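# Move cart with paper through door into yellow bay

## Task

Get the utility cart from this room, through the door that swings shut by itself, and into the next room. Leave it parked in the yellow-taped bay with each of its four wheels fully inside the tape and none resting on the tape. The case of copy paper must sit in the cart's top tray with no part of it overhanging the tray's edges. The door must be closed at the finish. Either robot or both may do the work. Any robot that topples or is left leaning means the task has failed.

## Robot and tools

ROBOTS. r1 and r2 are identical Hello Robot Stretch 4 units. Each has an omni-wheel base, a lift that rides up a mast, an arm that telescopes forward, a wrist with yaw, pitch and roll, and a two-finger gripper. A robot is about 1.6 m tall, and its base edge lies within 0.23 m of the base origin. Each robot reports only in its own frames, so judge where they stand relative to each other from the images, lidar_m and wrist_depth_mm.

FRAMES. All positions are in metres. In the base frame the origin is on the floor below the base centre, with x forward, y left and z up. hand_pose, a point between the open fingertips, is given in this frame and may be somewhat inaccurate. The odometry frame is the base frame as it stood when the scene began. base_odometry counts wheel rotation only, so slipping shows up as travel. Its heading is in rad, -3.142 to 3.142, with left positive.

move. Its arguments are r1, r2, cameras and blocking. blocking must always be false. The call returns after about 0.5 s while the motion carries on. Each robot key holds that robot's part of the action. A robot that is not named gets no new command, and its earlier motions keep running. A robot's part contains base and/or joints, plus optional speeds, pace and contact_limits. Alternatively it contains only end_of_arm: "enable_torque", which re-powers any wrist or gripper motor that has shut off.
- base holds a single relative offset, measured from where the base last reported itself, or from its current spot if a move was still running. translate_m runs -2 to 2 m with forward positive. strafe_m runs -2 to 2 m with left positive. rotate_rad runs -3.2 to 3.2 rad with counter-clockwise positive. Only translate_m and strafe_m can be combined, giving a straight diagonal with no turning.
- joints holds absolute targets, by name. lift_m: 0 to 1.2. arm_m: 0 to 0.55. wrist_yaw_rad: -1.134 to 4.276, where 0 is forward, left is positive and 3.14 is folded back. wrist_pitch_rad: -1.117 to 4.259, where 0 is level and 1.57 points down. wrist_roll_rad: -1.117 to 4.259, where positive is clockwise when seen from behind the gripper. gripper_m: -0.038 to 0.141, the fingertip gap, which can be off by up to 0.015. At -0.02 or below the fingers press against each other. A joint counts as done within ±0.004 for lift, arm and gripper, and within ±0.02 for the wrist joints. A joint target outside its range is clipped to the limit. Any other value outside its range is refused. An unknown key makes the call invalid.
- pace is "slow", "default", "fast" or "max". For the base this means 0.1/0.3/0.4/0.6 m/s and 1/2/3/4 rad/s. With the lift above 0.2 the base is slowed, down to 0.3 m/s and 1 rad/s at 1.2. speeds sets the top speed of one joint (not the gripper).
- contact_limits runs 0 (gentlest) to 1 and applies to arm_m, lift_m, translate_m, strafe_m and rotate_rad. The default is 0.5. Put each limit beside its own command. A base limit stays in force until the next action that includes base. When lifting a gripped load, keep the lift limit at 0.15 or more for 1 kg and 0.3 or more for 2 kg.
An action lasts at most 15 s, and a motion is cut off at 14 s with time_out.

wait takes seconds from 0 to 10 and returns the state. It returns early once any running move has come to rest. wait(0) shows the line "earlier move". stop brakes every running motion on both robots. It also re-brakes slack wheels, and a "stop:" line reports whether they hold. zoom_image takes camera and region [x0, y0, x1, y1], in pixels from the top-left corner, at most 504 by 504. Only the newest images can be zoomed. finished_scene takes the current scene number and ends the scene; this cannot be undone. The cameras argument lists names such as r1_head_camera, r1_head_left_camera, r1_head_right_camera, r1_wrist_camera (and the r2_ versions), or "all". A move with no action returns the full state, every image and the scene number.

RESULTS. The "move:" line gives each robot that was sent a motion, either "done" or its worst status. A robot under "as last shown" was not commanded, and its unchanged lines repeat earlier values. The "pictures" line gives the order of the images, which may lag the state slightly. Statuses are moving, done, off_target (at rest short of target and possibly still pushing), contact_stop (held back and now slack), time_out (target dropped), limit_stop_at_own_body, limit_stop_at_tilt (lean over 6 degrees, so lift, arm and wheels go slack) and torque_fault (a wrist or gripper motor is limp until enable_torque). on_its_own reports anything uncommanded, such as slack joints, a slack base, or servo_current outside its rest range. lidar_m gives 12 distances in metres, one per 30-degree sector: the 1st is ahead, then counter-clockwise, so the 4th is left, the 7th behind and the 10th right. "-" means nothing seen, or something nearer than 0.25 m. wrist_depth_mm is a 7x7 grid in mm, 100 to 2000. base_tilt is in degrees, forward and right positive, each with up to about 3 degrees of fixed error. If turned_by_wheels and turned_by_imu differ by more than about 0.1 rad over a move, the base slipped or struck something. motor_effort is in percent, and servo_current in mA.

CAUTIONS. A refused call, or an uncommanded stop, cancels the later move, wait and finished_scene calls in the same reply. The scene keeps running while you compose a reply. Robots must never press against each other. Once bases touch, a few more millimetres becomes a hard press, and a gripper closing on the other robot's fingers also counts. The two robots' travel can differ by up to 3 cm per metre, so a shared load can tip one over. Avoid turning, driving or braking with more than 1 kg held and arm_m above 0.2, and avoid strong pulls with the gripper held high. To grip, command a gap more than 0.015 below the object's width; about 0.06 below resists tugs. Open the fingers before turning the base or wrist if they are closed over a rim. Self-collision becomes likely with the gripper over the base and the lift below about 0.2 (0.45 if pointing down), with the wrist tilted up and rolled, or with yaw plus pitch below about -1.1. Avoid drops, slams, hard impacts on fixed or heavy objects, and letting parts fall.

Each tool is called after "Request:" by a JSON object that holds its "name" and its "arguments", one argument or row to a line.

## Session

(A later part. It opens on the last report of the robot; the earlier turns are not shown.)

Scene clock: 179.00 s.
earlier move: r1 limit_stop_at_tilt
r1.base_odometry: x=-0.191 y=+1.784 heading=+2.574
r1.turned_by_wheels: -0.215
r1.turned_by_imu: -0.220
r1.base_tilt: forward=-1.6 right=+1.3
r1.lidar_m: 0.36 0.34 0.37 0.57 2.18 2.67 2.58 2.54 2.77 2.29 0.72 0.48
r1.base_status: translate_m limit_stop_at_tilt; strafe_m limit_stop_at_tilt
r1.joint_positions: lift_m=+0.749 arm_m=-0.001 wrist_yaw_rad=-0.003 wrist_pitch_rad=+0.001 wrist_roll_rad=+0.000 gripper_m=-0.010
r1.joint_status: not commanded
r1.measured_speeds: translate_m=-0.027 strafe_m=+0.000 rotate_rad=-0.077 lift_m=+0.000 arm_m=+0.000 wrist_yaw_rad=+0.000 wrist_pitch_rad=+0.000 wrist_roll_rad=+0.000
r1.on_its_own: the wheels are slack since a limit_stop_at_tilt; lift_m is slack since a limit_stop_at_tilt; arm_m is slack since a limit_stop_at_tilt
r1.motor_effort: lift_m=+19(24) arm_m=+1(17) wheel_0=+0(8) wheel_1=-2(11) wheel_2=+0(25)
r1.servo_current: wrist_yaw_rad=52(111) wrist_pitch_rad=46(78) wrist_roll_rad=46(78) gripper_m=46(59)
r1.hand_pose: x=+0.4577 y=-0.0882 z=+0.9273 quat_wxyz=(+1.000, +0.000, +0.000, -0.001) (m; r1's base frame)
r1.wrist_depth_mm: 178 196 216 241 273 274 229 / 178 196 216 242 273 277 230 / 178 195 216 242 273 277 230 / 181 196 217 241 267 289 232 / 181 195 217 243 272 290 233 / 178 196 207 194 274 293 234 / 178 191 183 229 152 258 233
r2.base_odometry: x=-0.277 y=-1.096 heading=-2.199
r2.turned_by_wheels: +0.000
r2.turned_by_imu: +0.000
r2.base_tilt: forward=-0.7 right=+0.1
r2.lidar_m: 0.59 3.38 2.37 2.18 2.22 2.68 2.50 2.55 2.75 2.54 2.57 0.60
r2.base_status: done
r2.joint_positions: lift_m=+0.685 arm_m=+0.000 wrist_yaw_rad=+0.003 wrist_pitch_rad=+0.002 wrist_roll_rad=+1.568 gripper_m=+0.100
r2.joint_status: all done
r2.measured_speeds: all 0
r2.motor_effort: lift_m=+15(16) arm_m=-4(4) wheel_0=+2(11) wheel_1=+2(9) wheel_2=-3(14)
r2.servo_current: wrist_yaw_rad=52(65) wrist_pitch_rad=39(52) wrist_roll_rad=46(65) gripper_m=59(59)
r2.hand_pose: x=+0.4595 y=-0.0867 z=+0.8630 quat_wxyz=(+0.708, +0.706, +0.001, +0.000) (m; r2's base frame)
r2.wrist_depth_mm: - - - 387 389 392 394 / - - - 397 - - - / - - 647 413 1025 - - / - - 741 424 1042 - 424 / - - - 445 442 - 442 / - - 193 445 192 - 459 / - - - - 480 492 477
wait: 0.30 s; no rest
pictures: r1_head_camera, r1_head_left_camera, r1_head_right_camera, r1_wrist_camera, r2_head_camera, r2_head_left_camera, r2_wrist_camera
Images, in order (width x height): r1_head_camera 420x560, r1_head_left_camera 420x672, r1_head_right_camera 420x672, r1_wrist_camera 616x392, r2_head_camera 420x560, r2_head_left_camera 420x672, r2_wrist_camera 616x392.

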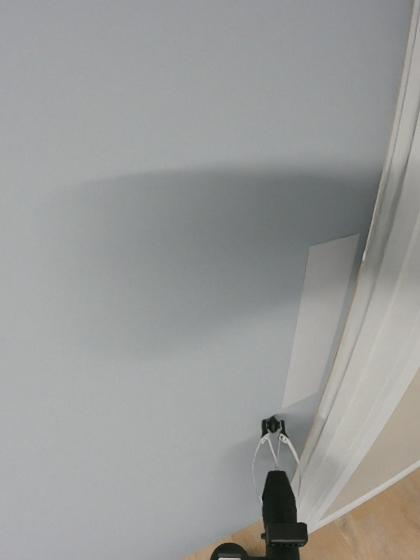

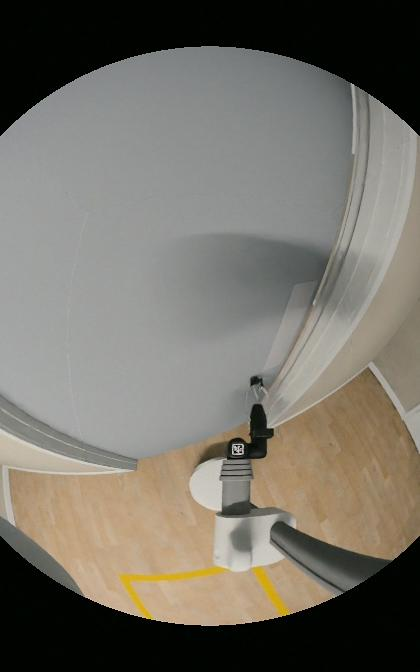

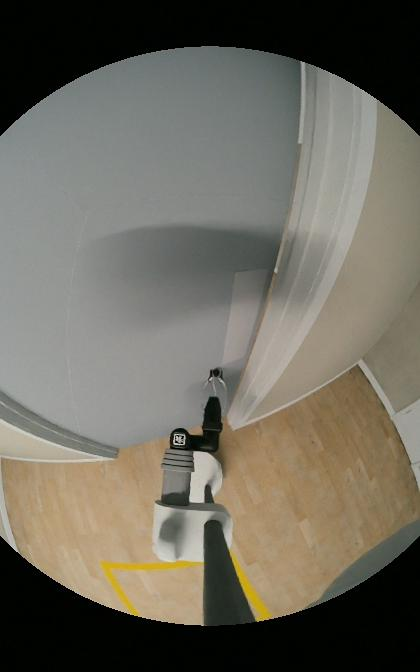

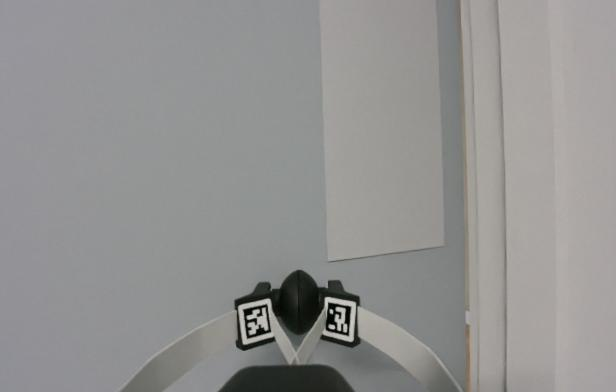

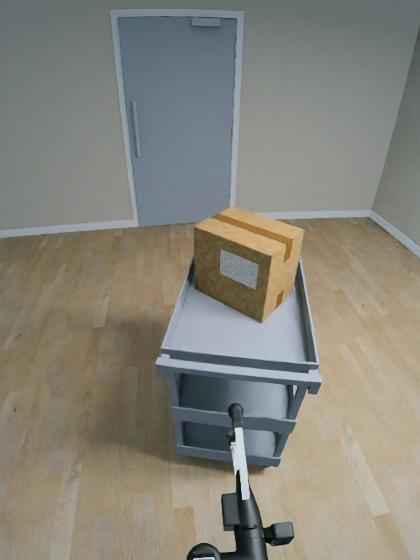

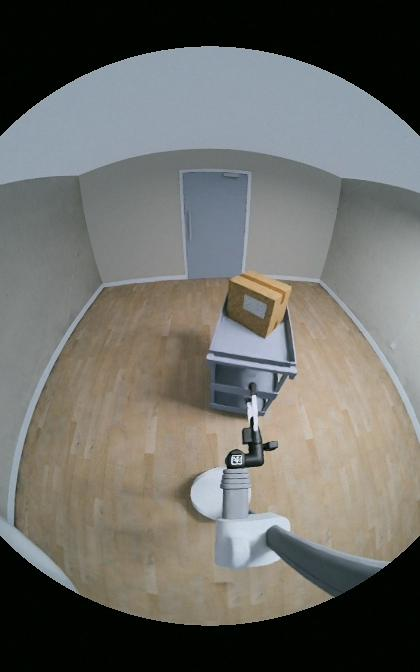

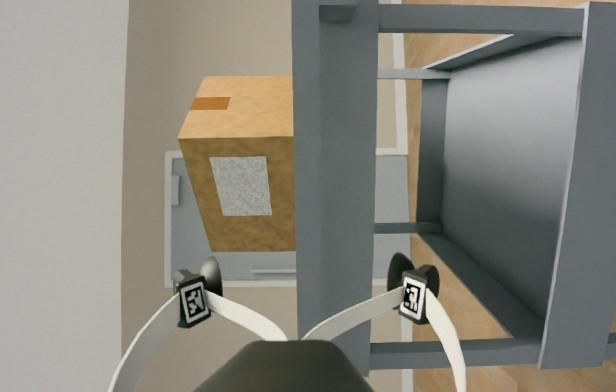

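Request:
{"name": "move", "arguments": {
  "r1": {"base":{"translate_m":-0.2},"joints":{"lift_m":0.2,"arm_m":0.0}},
  "blocking": false
}}

Request:
{"name": "wait", "arguments": {
  "seconds": 2.5
}}

Request:
{"name": "move", "arguments": {
  "r1": {"base":{"rotate_rad":0.36}},
  "blocking": false
}}

Request:
{"name": "wait", "arguments": {
  "seconds": 1.5,
  "cameras": ["r1_head_camera","r1_head_right_camera"]
}}

Scene clock: 200.17 s.
earlier move: r1 limit_stop_at_tilt
move: r1 moving
r1.base_odometry: x=-0.146 y=+1.752 heading=+2.505
r1.turned_by_wheels: -0.069
r1.turned_by_imu: -0.070
r1.base_tilt: forward=-1.6 right=+1.3
r1.lidar_m: 0.39 0.35 0.42 0.59 1.66 2.59 2.57 2.47 2.64 2.32 1.03 0.50
r1.base_status: earlier translate_m limit_stop_at_tilt (by the wheels' count: +0.555 of +0.780); earlier strafe_m limit_stop_at_tilt (by the wheels' count: +0.074 of +0.080); translate_m moving
r1.joint_positions: lift_m=+0.712 arm_m=+0.000 wrist_yaw_rad=-0.003 wrist_pitch_rad=+0.001 wrist_roll_rad=+0.000 gripper_m=-0.010
r1.joint_status: lift_m moving; arm_m moving
r1.measured_speeds: translate_m=-0.120 strafe_m=+0.000 rotate_rad=-0.002 lift_m=-0.146 arm_m=+0.000 wrist_yaw_rad=+0.000 wrist_pitch_rad=+0.000 wrist_roll_rad=+0.000
r1.motor_effort: lift_m=+11(19) arm_m=+5(8) wheel_0=-7(7) wheel_1=-5(7) wheel_2=+8(9)
r1.servo_current: wrist_yaw_rad=46(65) wrist_pitch_rad=33(46) wrist_roll_rad=52(52) gripper_m=46(46)
r1.hand_pose: x=+0.4589 y=-0.0882 z=+0.8899 quat_wxyz=(+1.000, +0.000, +0.000, -0.001) (m; r1's base frame)
r1.wrist_depth_mm: 199 216 239 268 304 282 - / 200 216 241 268 306 285 - / 200 217 240 267 303 287 - / 196 217 238 267 304 287 - / 200 216 240 270 306 287 - / 196 216 229 193 304 290 - / 198 210 184 185 170 271 -
r2: as last shown
r2.turned_by_imu: +0.001
r2.lidar_m: 0.61 3.39 2.36 2.19 2.19 2.68 2.48 2.55 2.72 2.52 2.59 0.59
r2.motor_effort: lift_m=+15(15) arm_m=-4(4) wheel_0=+2(2) wheel_1=+2(3) wheel_2=-3(4)
r2.servo_current: wrist_yaw_rad=59(59) wrist_pitch_rad=33(46) wrist_roll_rad=46(59) gripper_m=52(59)
r2.wrist_depth_mm: - - - 384 389 392 392 / - - - 399 - - - / - - 647 413 1008 - - / - - 750 424 1042 - 427 / - - - 442 439 - 436 / - - 192 449 192 - 459 / - - - - 480 496 477
pictures: none

Scene clock: 202.67 s.
earlier move: r1 moving
r1.base_odometry: x=-0.011 y=+1.651 heading=+2.505
r1.turned_by_wheels: +0.000
r1.turned_by_imu: +0.000
r1.base_tilt: forward=-1.6 right=+1.3
r1.lidar_m: 0.55 0.53 0.54 0.69 2.33 2.49 2.43 2.34 2.48 2.43 1.47 0.68
r1.base_status: done
r1.joint_positions: lift_m=+0.200 arm_m=+0.000 wrist_yaw_rad=-0.003 wrist_pitch_rad=+0.001 wrist_roll_rad=+0.000 gripper_m=-0.010
r1.joint_status: lift_m moving; arm_m moving
r1.measured_speeds: all 0
r1.motor_effort: lift_m=+13(19) arm_m=+5(8) wheel_0=-2(9) wheel_1=-1(8) wheel_2=+1(10)
r1.servo_current: wrist_yaw_rad=52(65) wrist_pitch_rad=39(52) wrist_roll_rad=46(65) gripper_m=39(52)
r1.hand_pose: x=+0.4589 y=-0.0882 z=+0.3785 quat_wxyz=(+1.000, +0.000, +0.000, -0.001) (m; r1's base frame)
r1.wrist_depth_mm: 327 357 394 445 459 - - / 329 355 397 442 462 - - / 322 353 397 445 466 - - / 327 355 397 442 473 - - / 325 357 397 442 469 - - / 327 359 377 194 433 - - / 327 343 181 185 152 - -
r2.base_odometry: x=-0.277 y=-1.096 heading=-2.199
r2.turned_by_wheels: +0.000
r2.turned_by_imu: +0.000
r2.base_tilt: forward=-0.7 right=+0.1
r2.lidar_m: 0.60 3.37 2.32 2.19 2.19 2.68 2.48 2.53 2.70 2.55 2.58 0.59
r2.base_status: not commanded
r2.joint_positions: lift_m=+0.685 arm_m=+0.000 wrist_yaw_rad=+0.003 wrist_pitch_rad=+0.002 wrist_roll_rad=+1.568 gripper_m=+0.100
r2.joint_status: not commanded
r2.measured_speeds: all 0
r2.motor_effort: lift_m=+15(15) arm_m=-4(4) wheel_0=+2(3) wheel_1=+2(3) wheel_2=-4(4)
r2.servo_current: wrist_yaw_rad=52(59) wrist_pitch_rad=39(46) wrist_roll_rad=39(59) gripper_m=52(59)
r2.hand_pose: x=+0.4595 y=-0.0867 z=+0.8630 quat_wxyz=(+0.708, +0.706, +0.001, +0.000) (m; r2's base frame)
r2.wrist_depth_mm: - - - 384 389 389 389 / - - - 399 - - - / - - 654 410 1008 - - / - - 741 421 1042 - 427 / - - - 445 442 - 439 / - - 193 445 193 - 462 / - - - - 477 488 477
wait: 2.50 s; no rest
pictures: none

Scene clock: 203.17 s.
earlier move: r1 done
move: r1 moving
r1.base_odometry: x=-0.011 y=+1.652 heading=+2.745
r1.turned_by_wheels: +0.241
r1.turned_by_imu: +0.242
r1.base_tilt: forward=-1.6 right=+1.3
r1.lidar_m: 0.52 0.53 0.63 1.03 2.33 2.66 2.34 2.35 2.68 2.37 0.89 0.61
r1.base_status: rotate_rad moving
r1.joint_positions: lift_m=+0.200 arm_m=+0.000 wrist_yaw_rad=-0.003 wrist_pitch_rad=+0.001 wrist_roll_rad=+0.000 gripper_m=-0.010
r1.joint_status: all done
r1.measured_speeds: translate_m=+0.000 strafe_m=-0.001 rotate_rad=+0.732 lift_m=+0.000 arm_m=+0.000 wrist_yaw_rad=+0.000 wrist_pitch_rad=+0.000 wrist_roll_rad=+0.000
r1.motor_effort: lift_m=+13(13) arm_m=+5(5) wheel_0=-5(9) wheel_1=-1(10) wheel_2=-3(7)
r1.servo_current: wrist_yaw_rad=46(72) wrist_pitch_rad=46(46) wrist_roll_rad=46(72) gripper_m=46(52)
r1.hand_pose: x=+0.4589 y=-0.0882 z=+0.3785 quat_wxyz=(+1.000, +0.000, +0.000, -0.001) (m; r1's base frame)
r1.wrist_depth_mm: 307 325 343 364 394 421 399 / 309 325 345 366 389 421 399 / 307 324 345 366 392 421 404 / 309 324 345 368 389 421 404 / 307 325 345 366 392 421 404 / 310 324 338 195 394 424 407 / 310 322 180 185 170 430 410
r2: as last shown
r2.lidar_m: 0.62 3.39 2.36 2.16 2.23 2.67 2.48 2.52 2.71 2.54 2.59 0.60
r2.motor_effort: lift_m=+15(15) arm_m=-4(4) wheel_0=+2(2) wheel_1=+2(2) wheel_2=-3(4)
r2.servo_current: wrist_yaw_rad=46(59) wrist_pitch_rad=33(46) wrist_roll_rad=59(59) gripper_m=52(59)
r2.wrist_depth_mm: - - - 387 389 392 392 / - - - 399 - - - / - - 647 413 1008 - - / - - 732 424 1042 - 424 / - - - 445 442 - 442 / - - 193 449 193 - 462 / - - - - 480 492 477
pictures: none

Scene clock: 203.80 s.
earlier move: r1 done
r1.base_odometry: x=-0.011 y=+1.651 heading=+2.864
r1.turned_by_wheels: +0.119
r1.turned_by_imu: +0.120
r1.base_tilt: forward=-1.6 right=+1.3
r1.lidar_m: 0.53 0.55 0.63 1.33 2.38 2.52 2.32 2.38 2.55 2.38 0.74 0.57
r1.base_status: done
r1.joint_positions: lift_m=+0.200 arm_m=+0.000 wrist_yaw_rad=-0.002 wrist_pitch_rad=+0.001 wrist_roll_rad=+0.000 gripper_m=-0.010
r1.joint_status: all done
r1.measured_speeds: all 0
r1.motor_effort: lift_m=+13(13) arm_m=+5(5) wheel_0=-5(9) wheel_1=-2(10) wheel_2=+1(7)
r1.servo_current: wrist_yaw_rad=33(72) wrist_pitch_rad=46(46) wrist_roll_rad=52(72) gripper_m=39(52)
r1.hand_pose: x=+0.4590 y=-0.0881 z=+0.3785 quat_wxyz=(+1.000, +0.000, +0.000, -0.001) (m; r1's base frame)
r1.wrist_depth_mm: 310 317 325 332 338 345 351 / 309 319 324 329 340 345 355 / 314 317 324 330 340 347 355 / 314 319 327 332 342 347 355 / 312 319 327 334 343 347 359 / 314 319 324 194 340 349 355 / 314 319 185 185 171 353 357
r2.base_odometry: x=-0.277 y=-1.096 heading=-2.199
r2.turned_by_wheels: +0.000
r2.turned_by_imu: +0.000
r2.base_tilt: forward=-0.7 right=+0.1
r2.lidar_m: 0.60 3.40 2.38 2.17 2.22 2.70 2.47 2.56 2.75 2.55 2.60 0.60
r2.base_status: not commanded
r2.joint_positions: lift_m=+0.685 arm_m=+0.000 wrist_yaw_rad=+0.003 wrist_pitch_rad=+0.002 wrist_roll_rad=+1.568 gripper_m=+0.100
r2.joint_status: not commanded
r2.measured_speeds: all 0
r2.motor_effort: lift_m=+15(15) arm_m=-4(4) wheel_0=+2(3) wheel_1=+2(2) wheel_2=-3(4)
r2.servo_current: wrist_yaw_rad=46(65) wrist_pitch_rad=39(52) wrist_roll_rad=52(59) gripper_m=52(59)
r2.hand_pose: x=+0.4595 y=-0.0867 z=+0.8630 quat_wxyz=(+0.708, +0.706, +0.001, +0.000) (m; r2's base frame)
r2.wrist_depth_mm: - - - 387 389 392 392 / - - - 399 - - - / - - 640 413 1008 - - / - - 732 424 1042 - 424 / - - - 445 445 - 442 / - - 193 445 193 - 462 / - - - - 480 492 477
wait: 0.63 of 1.5 s (r1 has come to rest)
pictures: r1_head_camera, r1_head_right_camera
Images, in order (width x height): r1_head_camera 420x560, r1_head_right_camera 420x672.

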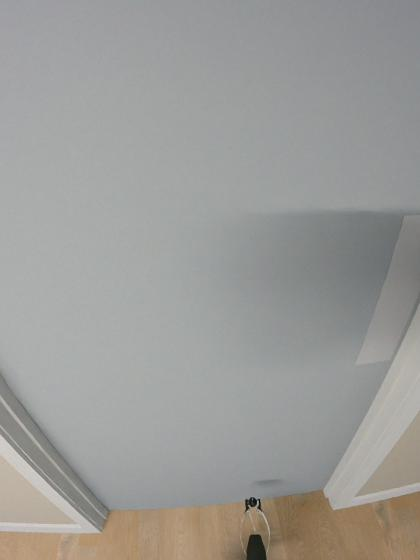

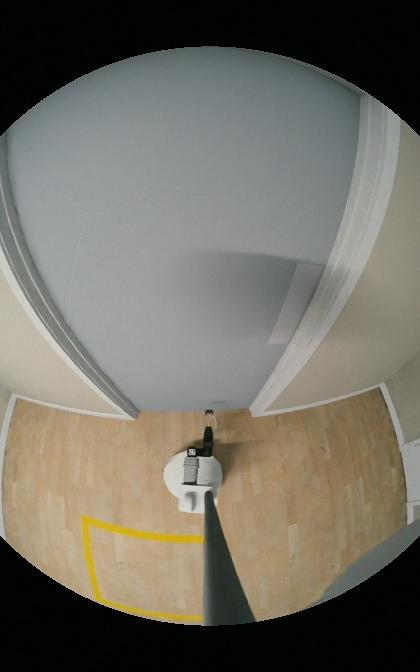

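Request:
{"name": "move", "arguments": {
  "r1": {"base":{"rotate_rad":0.1}},
  "blocking": false
}}

Request:
{"name": "wait", "arguments": {
  "seconds": 1
}}

Request:
{"name": "move", "arguments": {
  "r1": {"base":{"translate_m":0.08,"strafe_m":-0.12}},
  "blocking": false
}}

Request:
{"name": "wait", "arguments": {
  "seconds": 2
}}

Request:
{"name": "move", "arguments": {
  "r1": {"base":{"translate_m":0.35},"pace":"slow"},
  "blocking": false
}}

Request:
{"name": "wait", "arguments": {
  "seconds": 4.5,
  "cameras": ["r1_head_camera","r1_head_right_camera"]
}}

Scene clock: 213.80 s.
move: r1 moving
r1.base_odometry: x=-0.011 y=+1.652 heading=+2.964
r1.turned_by_wheels: +0.100
r1.turned_by_imu: +0.100
r1.base_tilt: forward=-1.6 right=+1.3
r1.lidar_m: 0.51 0.55 0.66 1.83 2.45 2.44 2.31 2.44 2.46 1.86 0.66 0.55
r1.base_status: rotate_rad moving
r1.joint_positions: lift_m=+0.200 arm_m=+0.000 wrist_yaw_rad=-0.002 wrist_pitch_rad=+0.001 wrist_roll_rad=+0.000 gripper_m=-0.010
r1.joint_status: not commanded
r1.measured_speeds: all 0
r1.motor_effort: lift_m=+13(13) arm_m=+4(5) wheel_0=-2(9) wheel_1=-1(6) wheel_2=-2(6)
r1.servo_current: wrist_yaw_rad=33(65) wrist_pitch_rad=46(46) wrist_roll_rad=52(65) gripper_m=46(52)
r1.hand_pose: x=+0.4590 y=-0.0880 z=+0.3785 quat_wxyz=(+1.000, +0.000, +0.000, -0.001) (m; r1's base frame)
r1.wrist_depth_mm: 320 320 317 319 319 317 319 / 319 320 319 319 319 317 320 / 319 320 319 320 319 319 320 / 322 320 324 320 320 322 320 / 320 320 322 322 324 322 322 / 324 322 322 195 320 324 322 / 322 325 184 180 171 325 324
r2: as last shown
r2.lidar_m: 0.61 3.39 2.36 2.17 2.24 2.68 2.48 2.55 2.75 2.53 2.60 0.59
r2.motor_effort: lift_m=+15(15) arm_m=-4(4) wheel_0=+2(2) wheel_1=+2(2) wheel_2=-4(4)
r2.servo_current: wrist_yaw_rad=52(52) wrist_pitch_rad=33(46) wrist_roll_rad=46(59) gripper_m=52(52)
r2.wrist_depth_mm: - - - 387 387 392 392 / - - - 394 - - - / - - 647 410 1008 - - / - - 741 424 1042 - 427 / - - - 442 442 - 442 / - - 193 445 191 - 459 / - - - - 480 492 477
pictures: none

Scene clock: 214.03 s.
earlier move: r1 done
r1.base_odometry: x=-0.011 y=+1.652 heading=+2.964
r1.turned_by_wheels: +0.000
r1.turned_by_imu: +0.000
r1.base_tilt: forward=-1.6 right=+1.3
r1.lidar_m: 0.53 0.54 0.67 1.79 2.47 2.40 2.30 2.45 2.47 1.88 0.67 0.56
r1.base_status: done
r1.joint_positions: lift_m=+0.200 arm_m=+0.000 wrist_yaw_rad=-0.002 wrist_pitch_rad=+0.001 wrist_roll_rad=+0.000 gripper_m=-0.010
r1.joint_status: not commanded
r1.measured_speeds: all 0
r1.motor_effort: lift_m=+13(13) arm_m=+4(5) wheel_0=-2(9) wheel_1=-1(6) wheel_2=-2(6)
r1.servo_current: wrist_yaw_rad=33(65) wrist_pitch_rad=46(46) wrist_roll_rad=33(65) gripper_m=46(52)
r1.hand_pose: x=+0.4590 y=-0.0880 z=+0.3785 quat_wxyz=(+1.000, +0.000, +0.000, -0.001) (m; r1's base frame)
r1.wrist_depth_mm: 317 319 319 320 319 320 319 / 319 319 319 320 320 320 319 / 320 320 320 322 319 319 322 / 320 322 320 320 320 320 320 / 322 319 320 322 324 322 324 / 322 322 324 195 322 322 325 / 324 322 185 181 170 324 325
r2.base_odometry: x=-0.277 y=-1.096 heading=-2.199
r2.turned_by_wheels: +0.000
r2.turned_by_imu: +0.000
r2.base_tilt: forward=-0.7 right=+0.1
r2.lidar_m: 0.60 3.40 2.38 2.18 2.24 2.69 2.48 2.57 2.73 2.54 2.61 0.60
r2.base_status: not commanded
r2.joint_positions: lift_m=+0.685 arm_m=+0.000 wrist_yaw_rad=+0.003 wrist_pitch_rad=+0.002 wrist_roll_rad=+1.568 gripper_m=+0.100
r2.joint_status: not commanded
r2.measured_speeds: all 0
r2.motor_effort: lift_m=+14(15) arm_m=-4(4) wheel_0=+3(3) wheel_1=+2(2) wheel_2=-3(4)
r2.servo_current: wrist_yaw_rad=39(52) wrist_pitch_rad=46(46) wrist_roll_rad=46(59) gripper_m=52(52)
r2.hand_pose: x=+0.4595 y=-0.0867 z=+0.8630 quat_wxyz=(+0.708, +0.706, +0.001, +0.000) (m; r2's base frame)
r2.wrist_depth_mm: - - - 384 387 392 392 / - - - 397 - - - / - - 640 410 1008 - - / - - 750 424 1025 - 424 / - - - 445 439 - 439 / - - 193 445 192 - 462 / - - - - 480 488 473
wait: 0.23 of 1 s (r1 has come to rest)
pictures: none

Scene clock: 214.53 s.
move: r1 moving
r1.base_odometry: x=-0.023 y=+1.680 heading=+2.964
r1.turned_by_wheels: +0.000
r1.turned_by_imu: +0.000
r1.base_tilt: forward=-1.6 right=+1.2
r1.lidar_m: 0.51 0.53 0.68 1.72 2.49 2.42 2.34 2.46 2.44 1.78 0.64 0.53
r1.base_status: translate_m moving; strafe_m moving
r1.joint_positions: lift_m=+0.200 arm_m=+0.000 wrist_yaw_rad=-0.002 wrist_pitch_rad=+0.001 wrist_roll_rad=+0.000 gripper_m=-0.010
r1.joint_status: not commanded
r1.measured_speeds: translate_m=+0.066 strafe_m=-0.101 rotate_rad=-0.005 lift_m=+0.000 arm_m=+0.000 wrist_yaw_rad=+0.000 wrist_pitch_rad=+0.000 wrist_roll_rad=+0.000
r1.motor_effort: lift_m=+13(13) arm_m=+4(4) wheel_0=+13(13) wheel_1=-6(7) wheel_2=-6(8)
r1.servo_current: wrist_yaw_rad=39(52) wrist_pitch_rad=33(52) wrist_roll_rad=46(59) gripper_m=46(46)
r1.hand_pose: x=+0.4590 y=-0.0880 z=+0.3785 quat_wxyz=(+1.000, +0.000, +0.000, -0.001) (m; r1's base frame)
r1.wrist_depth_mm: 304 306 303 303 304 304 304 / 304 304 306 304 304 307 304 / 306 306 304 306 307 306 306 / 307 306 307 307 307 307 307 / 307 307 309 307 307 307 307 / 309 307 309 195 307 309 309 / 306 309 185 185 170 309 309
r2: as last shown
r2.lidar_m: 0.60 3.40 2.36 2.17 2.20 2.68 2.47 2.53 2.76 2.56 2.60 0.59
r2.motor_effort: lift_m=+15(15) arm_m=-4(4) wheel_0=+2(2) wheel_1=+3(3) wheel_2=-3(4)
r2.servo_current: wrist_yaw_rad=33(52) wrist_pitch_rad=39(46) wrist_roll_rad=52(52) gripper_m=52(52)
r2.wrist_depth_mm: - - - 387 387 392 392 / - - - 399 - - - / - - 640 410 1025 - - / - - 732 424 1042 - 427 / - - - 439 439 - 436 / - - 193 445 192 - 462 / - - - - 480 492 473
pictures: none

Scene clock: 215.83 s.
earlier move: r1 done
r1.base_odometry: x=-0.068 y=+1.784 heading=+2.964
r1.turned_by_wheels: +0.000
r1.turned_by_imu: +0.000
r1.base_tilt: forward=-1.6 right=+1.3
r1.lidar_m: 0.43 0.47 0.66 1.47 2.55 2.51 2.40 2.52 2.34 1.55 0.55 0.48
r1.base_status: done
r1.joint_positions: lift_m=+0.200 arm_m=+0.000 wrist_yaw_rad=-0.002 wrist_pitch_rad=+0.001 wrist_roll_rad=+0.000 gripper_m=-0.010
r1.joint_status: not commanded
r1.measured_speeds: all 0
r1.motor_effort: lift_m=+13(13) arm_m=+4(4) wheel_0=+2(13) wheel_1=+0(7) wheel_2=-2(8)
r1.servo_current: wrist_yaw_rad=39(65) wrist_pitch_rad=46(52) wrist_roll_rad=39(59) gripper_m=46(46)
r1.hand_pose: x=+0.4590 y=-0.0880 z=+0.3785 quat_wxyz=(+1.000, +0.000, +0.000, -0.001) (m; r1's base frame)
r1.wrist_depth_mm: 240 240 239 240 241 239 240 / 240 241 241 241 240 241 240 / 241 240 240 241 241 242 242 / 242 242 242 242 242 242 242 / 243 242 242 242 242 242 243 / 243 244 244 195 244 244 243 / 242 243 244 185 152 245 245
r2.base_odometry: x=-0.277 y=-1.096 heading=-2.199
r2.turned_by_wheels: +0.000
r2.turned_by_imu: +0.000
r2.base_tilt: forward=-0.7 right=+0.0
r2.lidar_m: 0.59 3.38 2.35 2.18 2.24 2.67 2.48 2.55 2.74 2.53 2.60 0.60
r2.base_status: not commanded
r2.joint_positions: lift_m=+0.685 arm_m=+0.000 wrist_yaw_rad=+0.003 wrist_pitch_rad=+0.002 wrist_roll_rad=+1.568 gripper_m=+0.100
r2.joint_status: not commanded
r2.measured_speeds: all 0
r2.motor_effort: lift_m=+15(15) arm_m=-4(4) wheel_0=+2(2) wheel_1=+2(3) wheel_2=-3(4)
r2.servo_current: wrist_yaw_rad=33(59) wrist_pitch_rad=39(46) wrist_roll_rad=59(65) gripper_m=52(59)
r2.hand_pose: x=+0.4595 y=-0.0867 z=+0.8630 quat_wxyz=(+0.708, +0.706, +0.001, +0.000) (m; r2's base frame)
r2.wrist_depth_mm: - - - 387 389 392 392 / - - - 399 - - - / - - 647 407 1008 - - / - - 741 424 1042 - 424 / - - - 442 442 - 442 / - - 193 445 191 - 459 / - - - - 477 492 473
wait: 1.30 of 2 s (r1 has come to rest)
pictures: none

Scene clock: 216.33 s.
move: r1 moving
r1.base_odometry: x=-0.080 y=+1.786 heading=+2.964
r1.turned_by_wheels: +0.000
r1.turned_by_imu: +0.000
r1.base_tilt: forward=-1.6 right=+1.3
r1.lidar_m: 0.43 0.45 0.64 1.46 2.58 2.51 2.41 2.53 2.36 1.55 0.54 0.46
r1.base_status: translate_m moving
r1.joint_positions: lift_m=+0.200 arm_m=+0.000 wrist_yaw_rad=-0.002 wrist_pitch_rad=+0.001 wrist_roll_rad=+0.000 gripper_m=-0.010
r1.joint_status: not commanded
r1.measured_speeds: translate_m=+0.045 strafe_m=+0.001 rotate_rad=+0.001 lift_m=+0.000 arm_m=+0.000 wrist_yaw_rad=+0.000 wrist_pitch_rad=+0.000 wrist_roll_rad=+0.000
r1.motor_effort: lift_m=+13(13) arm_m=+4(4) wheel_0=+4(6) wheel_1=+5(6) wheel_2=-7(7)
r1.servo_current: wrist_yaw_rad=52(65) wrist_pitch_rad=39(46) wrist_roll_rad=33(65) gripper_m=39(52)
r1.hand_pose: x=+0.4590 y=-0.0880 z=+0.3785 quat_wxyz=(+1.000, +0.000, +0.000, -0.001) (m; r1's base frame)
r1.wrist_depth_mm: 229 230 230 231 231 232 233 / 229 230 230 231 232 233 234 / 230 230 232 233 233 233 233 / 231 232 233 233 233 235 234 / 232 232 233 235 234 233 236 / 232 233 192 204 234 235 236 / 232 233 233 154 153 235 236
r2: as last shown
r2.base_tilt: forward=-0.7 right=+0.1
r2.lidar_m: 0.58 3.38 2.36 2.17 2.23 2.67 2.49 2.56 2.73 2.54 2.61 0.60
r2.servo_current: wrist_yaw_rad=39(59) wrist_pitch_rad=39(46) wrist_roll_rad=46(52) gripper_m=52(59)
r2.wrist_depth_mm: - - - 384 387 389 387 / - - - 399 - - - / - - 640 413 1008 - - / - - 741 424 1042 - 427 / - - - 442 442 - 439 / - - 192 445 193 - 459 / - - - - 477 488 473
pictures: none

Scene clock: 220.60 s.
earlier move: r1 done
r1.base_odometry: x=-0.412 y=+1.846 heading=+2.963
r1.turned_by_wheels: -0.001
r1.turned_by_imu: -0.002
r1.base_tilt: forward=-1.6 right=+1.3
r1.lidar_m: 0.36 0.34 0.37 0.55 2.54 2.86 2.77 2.88 2.36 0.38 0.36 0.49
r1.base_status: done
r1.joint_positions: lift_m=+0.200 arm_m=+0.000 wrist_yaw_rad=-0.009 wrist_pitch_rad=+0.001 wrist_roll_rad=+0.000 gripper_m=-0.010
r1.joint_status: not commanded
r1.measured_speeds: all 0
r1.motor_effort: lift_m=+13(13) arm_m=+10(11) wheel_0=+3(16) wheel_1=+3(11) wheel_2=-16(24)
r1.servo_current: wrist_yaw_rad=72(85) wrist_pitch_rad=39(52) wrist_roll_rad=33(72) gripper_m=39(52)
r1.hand_pose: x=+0.4580 y=-0.0901 z=+0.3784 quat_wxyz=(+1.000, +0.000, +0.000, -0.005) (m; r1's base frame)
r1.wrist_depth_mm: 174 189 211 237 268 312 - / 173 189 211 236 270 312 - / 173 190 211 236 270 312 - / 175 190 212 236 268 312 - / 175 190 211 237 270 314 - / 170 190 206 198 265 315 1308 / 172 188 177 186 256 332 960
r2.base_odometry: x=-0.277 y=-1.096 heading=-2.199
r2.turned_by_wheels: +0.000
r2.turned_by_imu: +0.001
r2.base_tilt: forward=-0.7 right=+0.1
r2.lidar_m: 0.61 3.38 2.34 2.17 2.23 2.66 2.48 2.57 2.73 2.55 2.59 0.62
r2.base_status: not commanded
r2.joint_positions: lift_m=+0.685 arm_m=+0.000 wrist_yaw_rad=+0.003 wrist_pitch_rad=+0.002 wrist_roll_rad=+1.568 gripper_m=+0.100
r2.joint_status: not commanded
r2.measured_speeds: all 0
r2.motor_effort: lift_m=+15(15) arm_m=-4(4) wheel_0=+2(3) wheel_1=+2(3) wheel_2=-3(4)
r2.servo_current: wrist_yaw_rad=46(65) wrist_pitch_rad=39(46) wrist_roll_rad=46(65) gripper_m=52(59)
r2.hand_pose: x=+0.4595 y=-0.0867 z=+0.8630 quat_wxyz=(+0.708, +0.706, +0.001, +0.000) (m; r2's base frame)
r2.wrist_depth_mm: - - - 384 389 392 392 / - - - 399 - - - / - - 640 407 1008 - - / - - 750 424 1025 - 427 / - - - 445 439 - 442 / - - 193 449 192 - 459 / - - - - 480 488 477
wait: 4.27 of 4.5 s (r1 has come to rest)
pictures: r1_head_camera, r1_head_right_camera
Images, in order (width x height): r1_head_camera 420x560, r1_head_right_camera 420x672.

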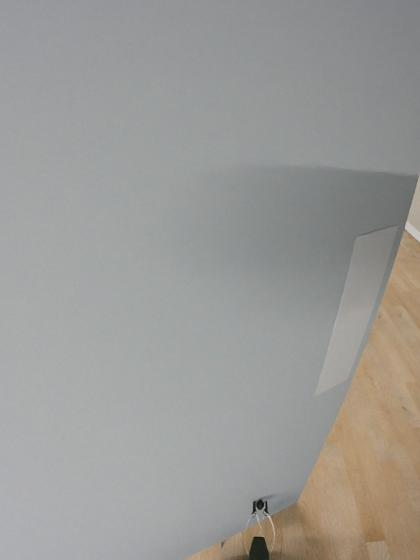

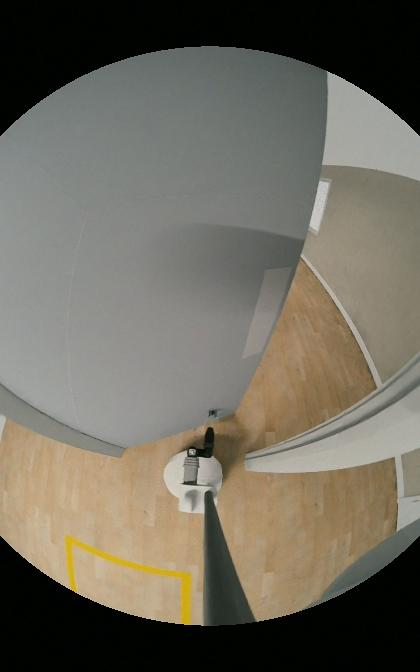

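Request:
{"name": "zoom_image", "arguments": {
  "camera": "r1_head_right_camera",
  "region": [100, 340, 340, 560]
}}

Request:
{"name": "move", "arguments": {
  "r1": {"base":{"rotate_rad":0.3},"pace":"slow"},
  "r2": {"base":{"strafe_m":-0.045},"pace":"slow"},
  "blocking": false
}}

Request:
{"name": "wait", "arguments": {
  "seconds": 1.2,
  "cameras": ["r1_head_camera","r1_head_right_camera","r2_wrist_camera","r2_head_camera"]
}}

Request:
{"name": "zoom_image", "arguments": {
  "camera": "r2_wrist_camera",
  "region": [160, 0, 460, 392]
}}

Request:
{"name": "zoom_image", "arguments": {
  "camera": "r2_head_camera",
  "region": [140, 320, 340, 480]
}}

Scaled by 2.100 from the camera's 420x672 image, which has a finer 600x960 frame.

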